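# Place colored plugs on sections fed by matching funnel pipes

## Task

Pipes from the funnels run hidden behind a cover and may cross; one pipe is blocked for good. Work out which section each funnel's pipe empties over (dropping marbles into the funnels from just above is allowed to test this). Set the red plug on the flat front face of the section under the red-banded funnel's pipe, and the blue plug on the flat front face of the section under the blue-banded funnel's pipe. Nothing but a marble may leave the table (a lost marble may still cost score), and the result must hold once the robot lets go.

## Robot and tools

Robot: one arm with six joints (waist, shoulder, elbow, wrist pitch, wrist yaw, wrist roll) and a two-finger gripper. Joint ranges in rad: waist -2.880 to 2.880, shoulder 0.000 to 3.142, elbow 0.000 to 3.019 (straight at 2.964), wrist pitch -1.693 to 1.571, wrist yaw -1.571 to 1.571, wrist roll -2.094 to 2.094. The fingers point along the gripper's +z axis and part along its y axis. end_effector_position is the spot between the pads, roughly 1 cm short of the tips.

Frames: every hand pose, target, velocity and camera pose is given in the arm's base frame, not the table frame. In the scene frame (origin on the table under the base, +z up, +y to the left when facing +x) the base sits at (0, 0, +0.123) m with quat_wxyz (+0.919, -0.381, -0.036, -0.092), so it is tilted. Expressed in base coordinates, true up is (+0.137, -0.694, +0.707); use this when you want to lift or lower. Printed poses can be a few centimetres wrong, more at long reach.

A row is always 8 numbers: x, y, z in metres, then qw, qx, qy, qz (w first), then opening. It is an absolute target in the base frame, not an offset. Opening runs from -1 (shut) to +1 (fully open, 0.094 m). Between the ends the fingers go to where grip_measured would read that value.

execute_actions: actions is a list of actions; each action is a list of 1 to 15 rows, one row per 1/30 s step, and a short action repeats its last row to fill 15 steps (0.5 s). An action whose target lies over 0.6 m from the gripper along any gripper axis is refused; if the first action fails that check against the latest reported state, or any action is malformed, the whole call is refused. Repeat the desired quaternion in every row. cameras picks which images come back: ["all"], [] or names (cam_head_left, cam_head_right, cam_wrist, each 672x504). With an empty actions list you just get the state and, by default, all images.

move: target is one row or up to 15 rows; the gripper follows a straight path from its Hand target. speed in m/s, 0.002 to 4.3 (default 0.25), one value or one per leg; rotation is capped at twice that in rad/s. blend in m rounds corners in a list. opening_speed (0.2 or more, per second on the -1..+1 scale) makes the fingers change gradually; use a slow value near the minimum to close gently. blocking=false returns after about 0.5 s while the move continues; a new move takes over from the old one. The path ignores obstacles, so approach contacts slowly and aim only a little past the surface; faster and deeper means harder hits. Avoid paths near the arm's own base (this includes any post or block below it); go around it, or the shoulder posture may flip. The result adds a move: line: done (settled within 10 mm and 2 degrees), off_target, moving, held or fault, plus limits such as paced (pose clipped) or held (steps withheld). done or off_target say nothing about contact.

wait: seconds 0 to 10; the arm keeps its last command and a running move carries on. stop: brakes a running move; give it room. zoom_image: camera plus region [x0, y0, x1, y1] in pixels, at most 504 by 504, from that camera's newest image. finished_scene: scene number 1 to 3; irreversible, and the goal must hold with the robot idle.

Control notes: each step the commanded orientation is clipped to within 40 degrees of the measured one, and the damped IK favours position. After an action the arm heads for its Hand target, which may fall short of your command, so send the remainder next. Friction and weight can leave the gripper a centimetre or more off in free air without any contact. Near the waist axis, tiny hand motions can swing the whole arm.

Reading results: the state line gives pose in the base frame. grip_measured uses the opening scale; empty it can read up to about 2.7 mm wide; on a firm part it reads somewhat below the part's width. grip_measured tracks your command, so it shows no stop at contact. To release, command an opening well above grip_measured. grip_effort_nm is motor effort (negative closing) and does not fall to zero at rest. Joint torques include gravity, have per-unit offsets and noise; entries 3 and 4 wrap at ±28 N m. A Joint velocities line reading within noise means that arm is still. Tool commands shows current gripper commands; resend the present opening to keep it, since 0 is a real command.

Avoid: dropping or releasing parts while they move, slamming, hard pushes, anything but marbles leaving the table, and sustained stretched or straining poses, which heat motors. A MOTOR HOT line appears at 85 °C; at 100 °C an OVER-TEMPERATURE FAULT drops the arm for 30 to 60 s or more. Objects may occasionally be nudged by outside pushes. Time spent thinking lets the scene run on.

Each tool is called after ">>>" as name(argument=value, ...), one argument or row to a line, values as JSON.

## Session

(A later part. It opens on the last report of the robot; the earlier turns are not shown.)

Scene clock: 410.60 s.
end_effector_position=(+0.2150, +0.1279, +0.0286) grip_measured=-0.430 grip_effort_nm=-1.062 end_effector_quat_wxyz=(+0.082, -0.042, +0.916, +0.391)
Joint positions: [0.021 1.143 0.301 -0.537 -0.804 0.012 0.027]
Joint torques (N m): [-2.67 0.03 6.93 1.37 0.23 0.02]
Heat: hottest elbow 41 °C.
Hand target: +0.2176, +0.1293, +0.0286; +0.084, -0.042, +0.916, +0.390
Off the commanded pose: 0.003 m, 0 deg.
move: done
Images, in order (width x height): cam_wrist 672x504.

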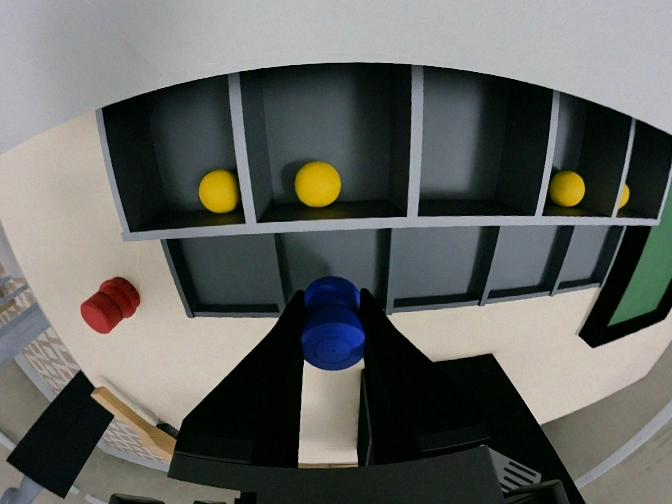

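>>> move(
  target=[
    [0.2251, 0.1360, 0.0222, 0.0842, -0.0415, 0.9158, 0.3897, -0.5],
    [0.2219, 0.1519, 0.0059, 0.0842, -0.0415, 0.9158, 0.3897, -0.5],
  ],
  speed=[0.06, 0.03],
  cameras=["cam_wrist"],
)

>>> zoom_image(
  camera="cam_wrist",
  region=[230, 180, 440, 380],
)

Scene clock: 440.10 s.
end_effector_position=(+0.2234, +0.1441, +0.0112) grip_measured=-0.430 grip_effort_nm=-1.057 end_effector_quat_wxyz=(+0.102, -0.045, +0.914, +0.390)
Joint positions: [0.103 1.218 0.262 -0.293 -0.78 0.137 0.027]
Joint torques (N m): [-0.79 1.49 6.63 1.24 0.45 0.23]
Heat: hottest elbow 40 °C.
Hand target: +0.2215, +0.1513, +0.0065; +0.084, -0.042, +0.916, +0.390
Off the commanded pose: 0.010 m, 2 deg.
move: done
Images, in order (width x height): cam_wrist 672x504.

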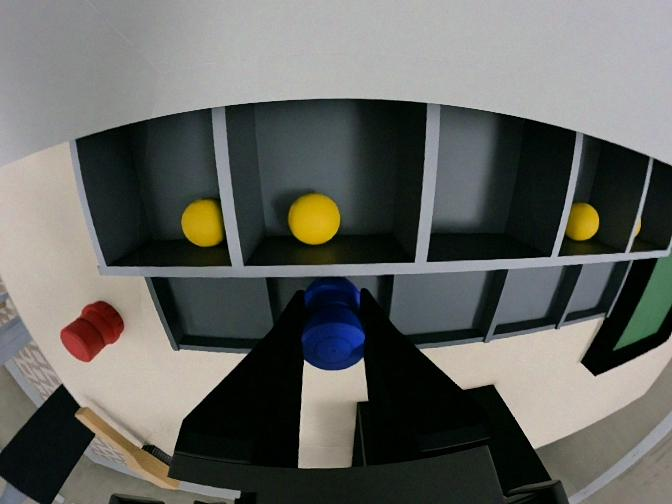

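Scaled by 2.400 from the camera's 672x504 image, which has a finer 960x720 frame.

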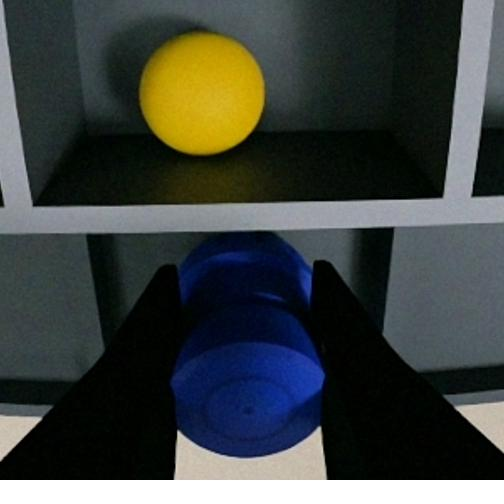

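>>> move(
  target=[
    [0.2235, 0.1434, 0.0119, 0.0842, -0.0415, 0.9158, 0.3897, 0.1],
    [0.2311, 0.1049, 0.0512, 0.0842, -0.0415, 0.9158, 0.3897, 0.1],
    [0.2355, 0.0826, 0.0739, 0.0842, -0.0415, 0.9158, 0.3897, 0.1],
    [0.1860, 0.2075, 0.2200, 0.0842, -0.0415, 0.9158, 0.3897, 0.6],
  ],
  speed=[0.05, 0.05, 0.12, 0.2],
  blend=[0, 0.01, 0.02, 0],
  opening_speed=0.8,
  cameras=["all"],
)

>>> zoom_image(
  camera="cam_wrist",
  region=[250, 160, 440, 330],
)

Scene clock: 473.00 s.
end_effector_position=(+0.1791, +0.2025, +0.2030) grip_measured=+0.598 grip_effort_nm=0.056 end_effector_quat_wxyz=(+0.066, -0.037, +0.921, +0.381)
Joint positions: [0.463 0.66 0.585 -0.977 -0.633 0.555 0.075]
Joint torques (N m): [-0.91 -1.14 10.66 1.2 0.41 0.03]
Heat: hottest elbow 40 °C.
Hand target: +0.1855, +0.2071, +0.2201; +0.084, -0.042, +0.916, +0.390
Off the commanded pose: 0.019 m, 2 deg.
move: off_target; blend cut to 0.0161 m at target 3; target 4's new opening was sent with the hand 0.019 m and 2 deg from that target

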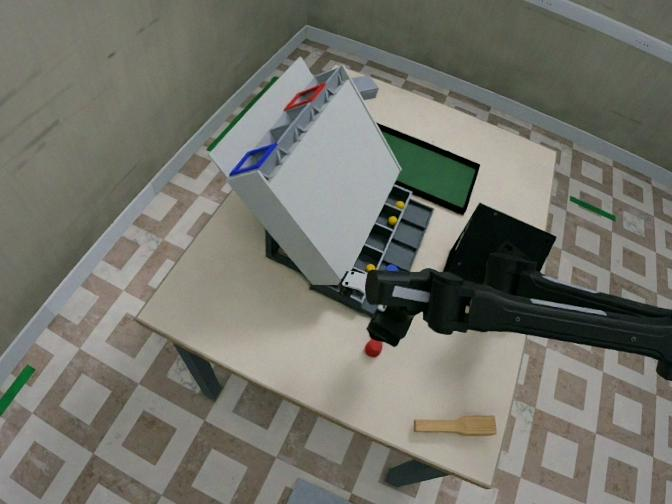

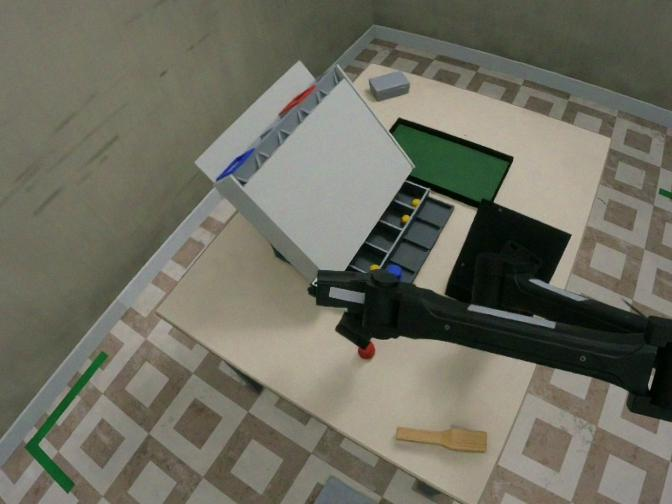

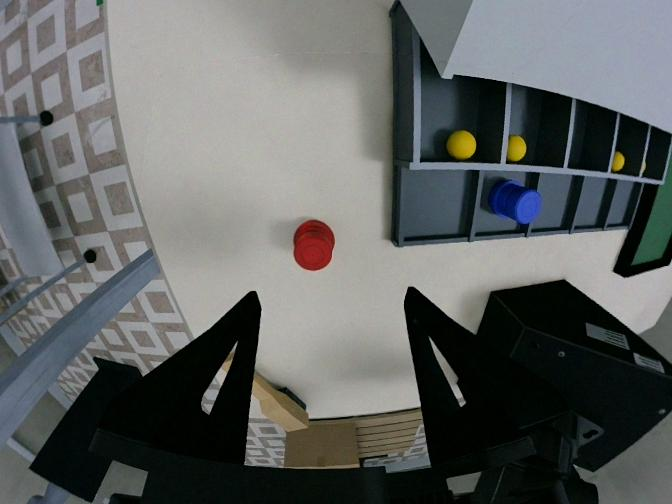

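Scaled by 2.653 from the camera's 672x504 image, which has a finer 960x720 frame.

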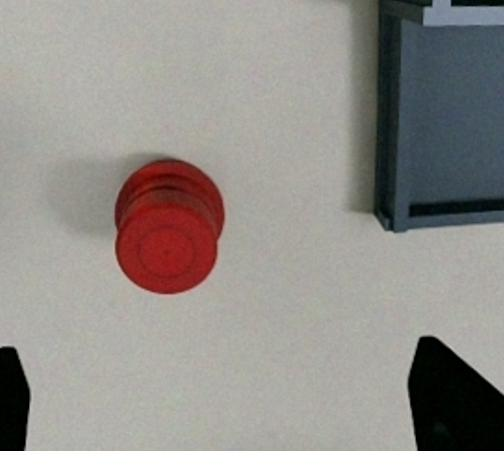

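>>> move(
  target=[
    [0.1736, 0.2575, 0.1725, 0.0842, -0.0415, 0.9158, 0.3897, 0.6],
    [0.1684, 0.2838, 0.1456, 0.0842, -0.0415, 0.9158, 0.3897, 0.6],
    [0.1684, 0.2838, 0.1456, 0.0842, -0.0415, 0.9158, 0.3897, -0.5],
    [0.1840, 0.2049, 0.2179, 0.0842, -0.0415, 0.9158, 0.3897, -0.5],
  ],
  speed=[0.12, 0.06, 0.1, 0.15],
  blend=[0.01, 0, 0, 0],
  opening_speed=0.8,
  cameras=["cam_wrist"],
)

Scene clock: 491.77 s.
end_effector_position=(+0.1777, +0.2035, +0.1994) grip_measured=-0.457 grip_effort_nm=-1.057 end_effector_quat_wxyz=(+0.069, -0.033, +0.920, +0.384)
Joint positions: [0.472 0.649 0.568 -0.954 -0.627 0.577 0.026]
Joint torques (N m): [-1.96 -0.97 11.38 0.09 0.13 -0.22]
Heat: hottest elbow 40 °C.
Hand target: +0.1837, +0.2049, +0.2177; +0.085, -0.041, +0.916, +0.390
Off the commanded pose: 0.020 m, 2 deg.
move: off_target
Images, in order (width x height): cam_wrist 672x504.

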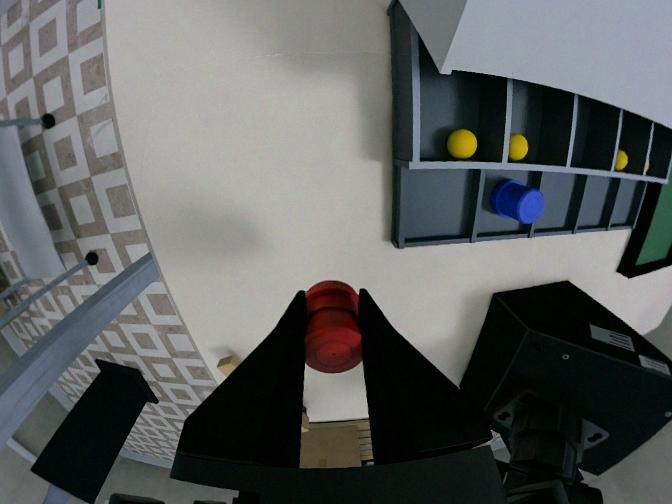

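>>> move(
  target=[
    [0.2092, 0.1234, 0.1472, 0.0842, -0.0415, 0.9158, 0.3897, -0.5],
    [0.2354, 0.0465, 0.0101, 0.0842, -0.0415, 0.9158, 0.3897, -0.5],
    [0.2327, 0.0762, -0.0238, 0.0842, -0.0415, 0.9158, 0.3897, -0.5],
  ],
  speed=[0.2, 0.2, 0.06],
  blend=[0.04, 0.01, 0],
  cameras=["cam_wrist"],
)

>>> zoom_image(
  camera="cam_wrist",
  region=[210, 180, 460, 380],
)

Scene clock: 504.17 s.
end_effector_position=(+0.2301, +0.0746, -0.0234) grip_measured=-0.457 grip_effort_nm=-1.053 end_effector_quat_wxyz=(+0.082, -0.042, +0.917, +0.389)
Joint positions: [-0.228 1.488 0.357 -0.51 -0.816 -0.35 0.025]
Joint torques (N m): [-4.01 -0.91 6.83 1.35 -0.17 0.03]
Heat: hottest elbow 40 °C.
Hand target: +0.2327, +0.0762, -0.0237; +0.084, -0.042, +0.916, +0.390
Off the commanded pose: 0.003 m, 0 deg.
move: done
Images, in order (width x height): cam_wrist 672x504.

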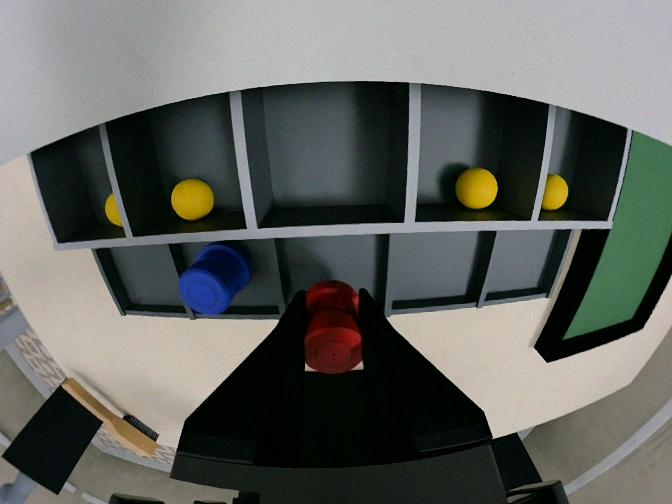

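Scaled by 2.016 from the camera's 672x504 image, which has a finer 960x720 frame.

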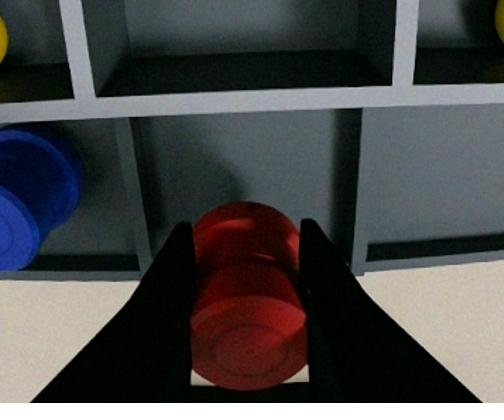

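>>> move(
  target=[
    [0.2324, 0.0826, -0.0316, 0.0842, -0.0415, 0.9158, 0.3897, -0.5],
    [0.2294, 0.0979, -0.0471, 0.0842, -0.0415, 0.9158, 0.3897, -0.5],
  ],
  speed=[0.06, 0.03],
  cameras=["cam_wrist"],
)

>>> zoom_image(
  camera="cam_wrist",
  region=[210, 180, 460, 380],
)

Scene clock: 517.57 s.
end_effector_position=(+0.2297, +0.0927, -0.0434) grip_measured=-0.457 grip_effort_nm=-1.057 end_effector_quat_wxyz=(+0.094, -0.044, +0.915, +0.389)
Joint positions: [-0.148 1.558 0.306 -0.273 -0.822 -0.223 0.025]
Joint torques (N m): [-2.9 -0.21 5.97 1.37 0.11 0.16]
Heat: hottest elbow 40 °C.
Hand target: +0.2292, +0.0977, -0.0468; +0.084, -0.042, +0.916, +0.390
Off the commanded pose: 0.006 m, 1 deg.
move: done
Images, in order (width x height): cam_wrist 672x504.

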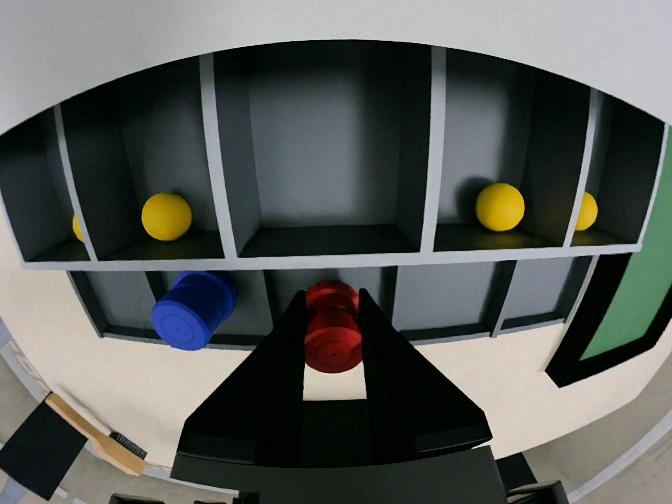

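Scaled by 2.016 from the camera's 672x504 image, which has a finer 960x720 frame.

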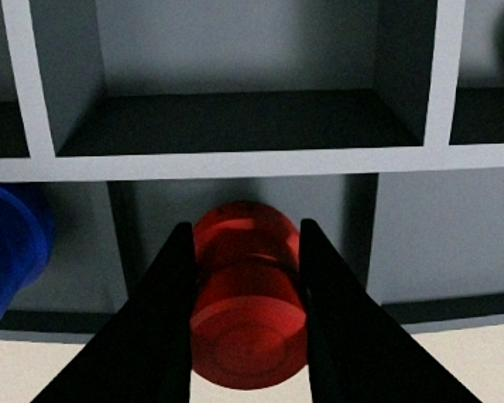

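>>> move(
  target=[
    [0.2294, 0.0952, -0.0456, 0.0842, -0.0415, 0.9158, 0.3897, 0.1],
    [0.2354, 0.0646, -0.0145, 0.0842, -0.0415, 0.9158, 0.3897, 0.1],
    [0.2436, 0.0230, 0.0280, 0.0842, -0.0415, 0.9158, 0.3897, 0.1],
    [0.2400, -0.1200, 0.1500, 0.3557, 0.0776, 0.8481, 0.3842, 0.1],
  ],
  speed=[0.05, 0.05, 0.12, 0.2],
  blend=[0, 0.01, 0.03, 0],
  opening_speed=0.8,
  cameras=["all"],
)

>>> zoom_image(
  camera="cam_head_left",
  region=[310, 170, 450, 330],
)

Scene clock: 539.90 s.
end_effector_position=(+0.2312, -0.1026, +0.1368) grip_measured=+0.099 grip_effort_nm=0.056 end_effector_quat_wxyz=(+0.341, +0.090, +0.846, +0.400)
Joint positions: [-1.048 1.25 0.602 -1.358 -1.055 -1.092 0.052]
Joint torques (N m): [-2.55 2.67 15.72 0.25 -0.81 -0.22]
Heat: hottest elbow 40 °C.
Hand target: +0.2395, -0.1193, +0.1500; +0.356, +0.078, +0.848, +0.384
Off the commanded pose: 0.024 m, 3 deg.
move: off_target

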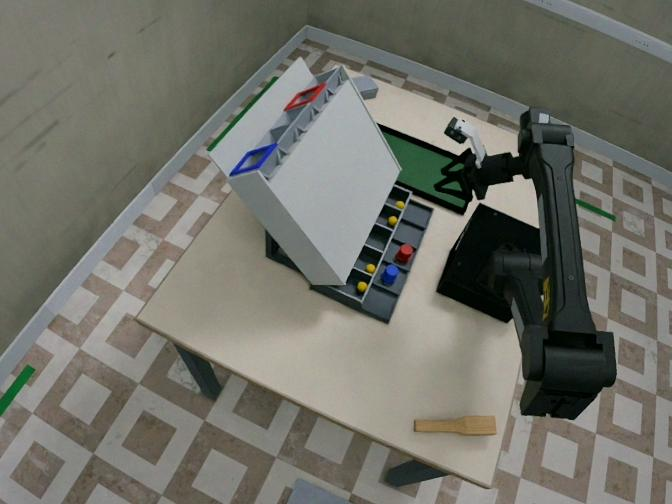

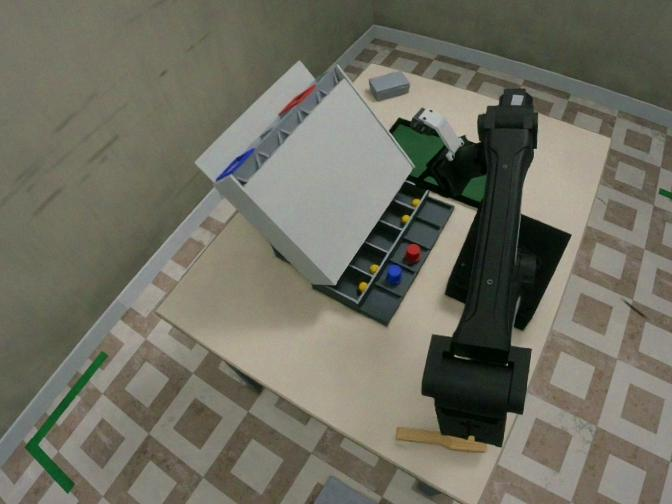

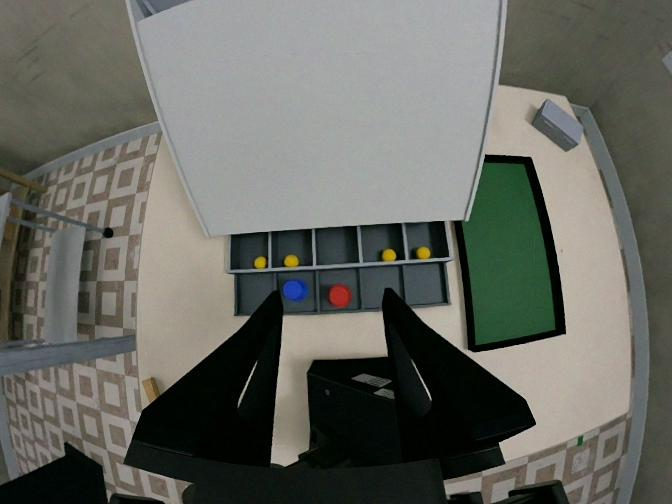

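Scaled by 3.150 from the camera's 672x504 image, which has a finer 960x720 frame.

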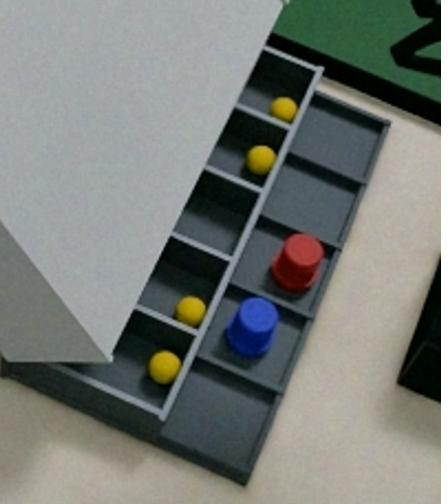

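>>> finished_scene(
  scene=2,
)

The scene is finished: the task was done.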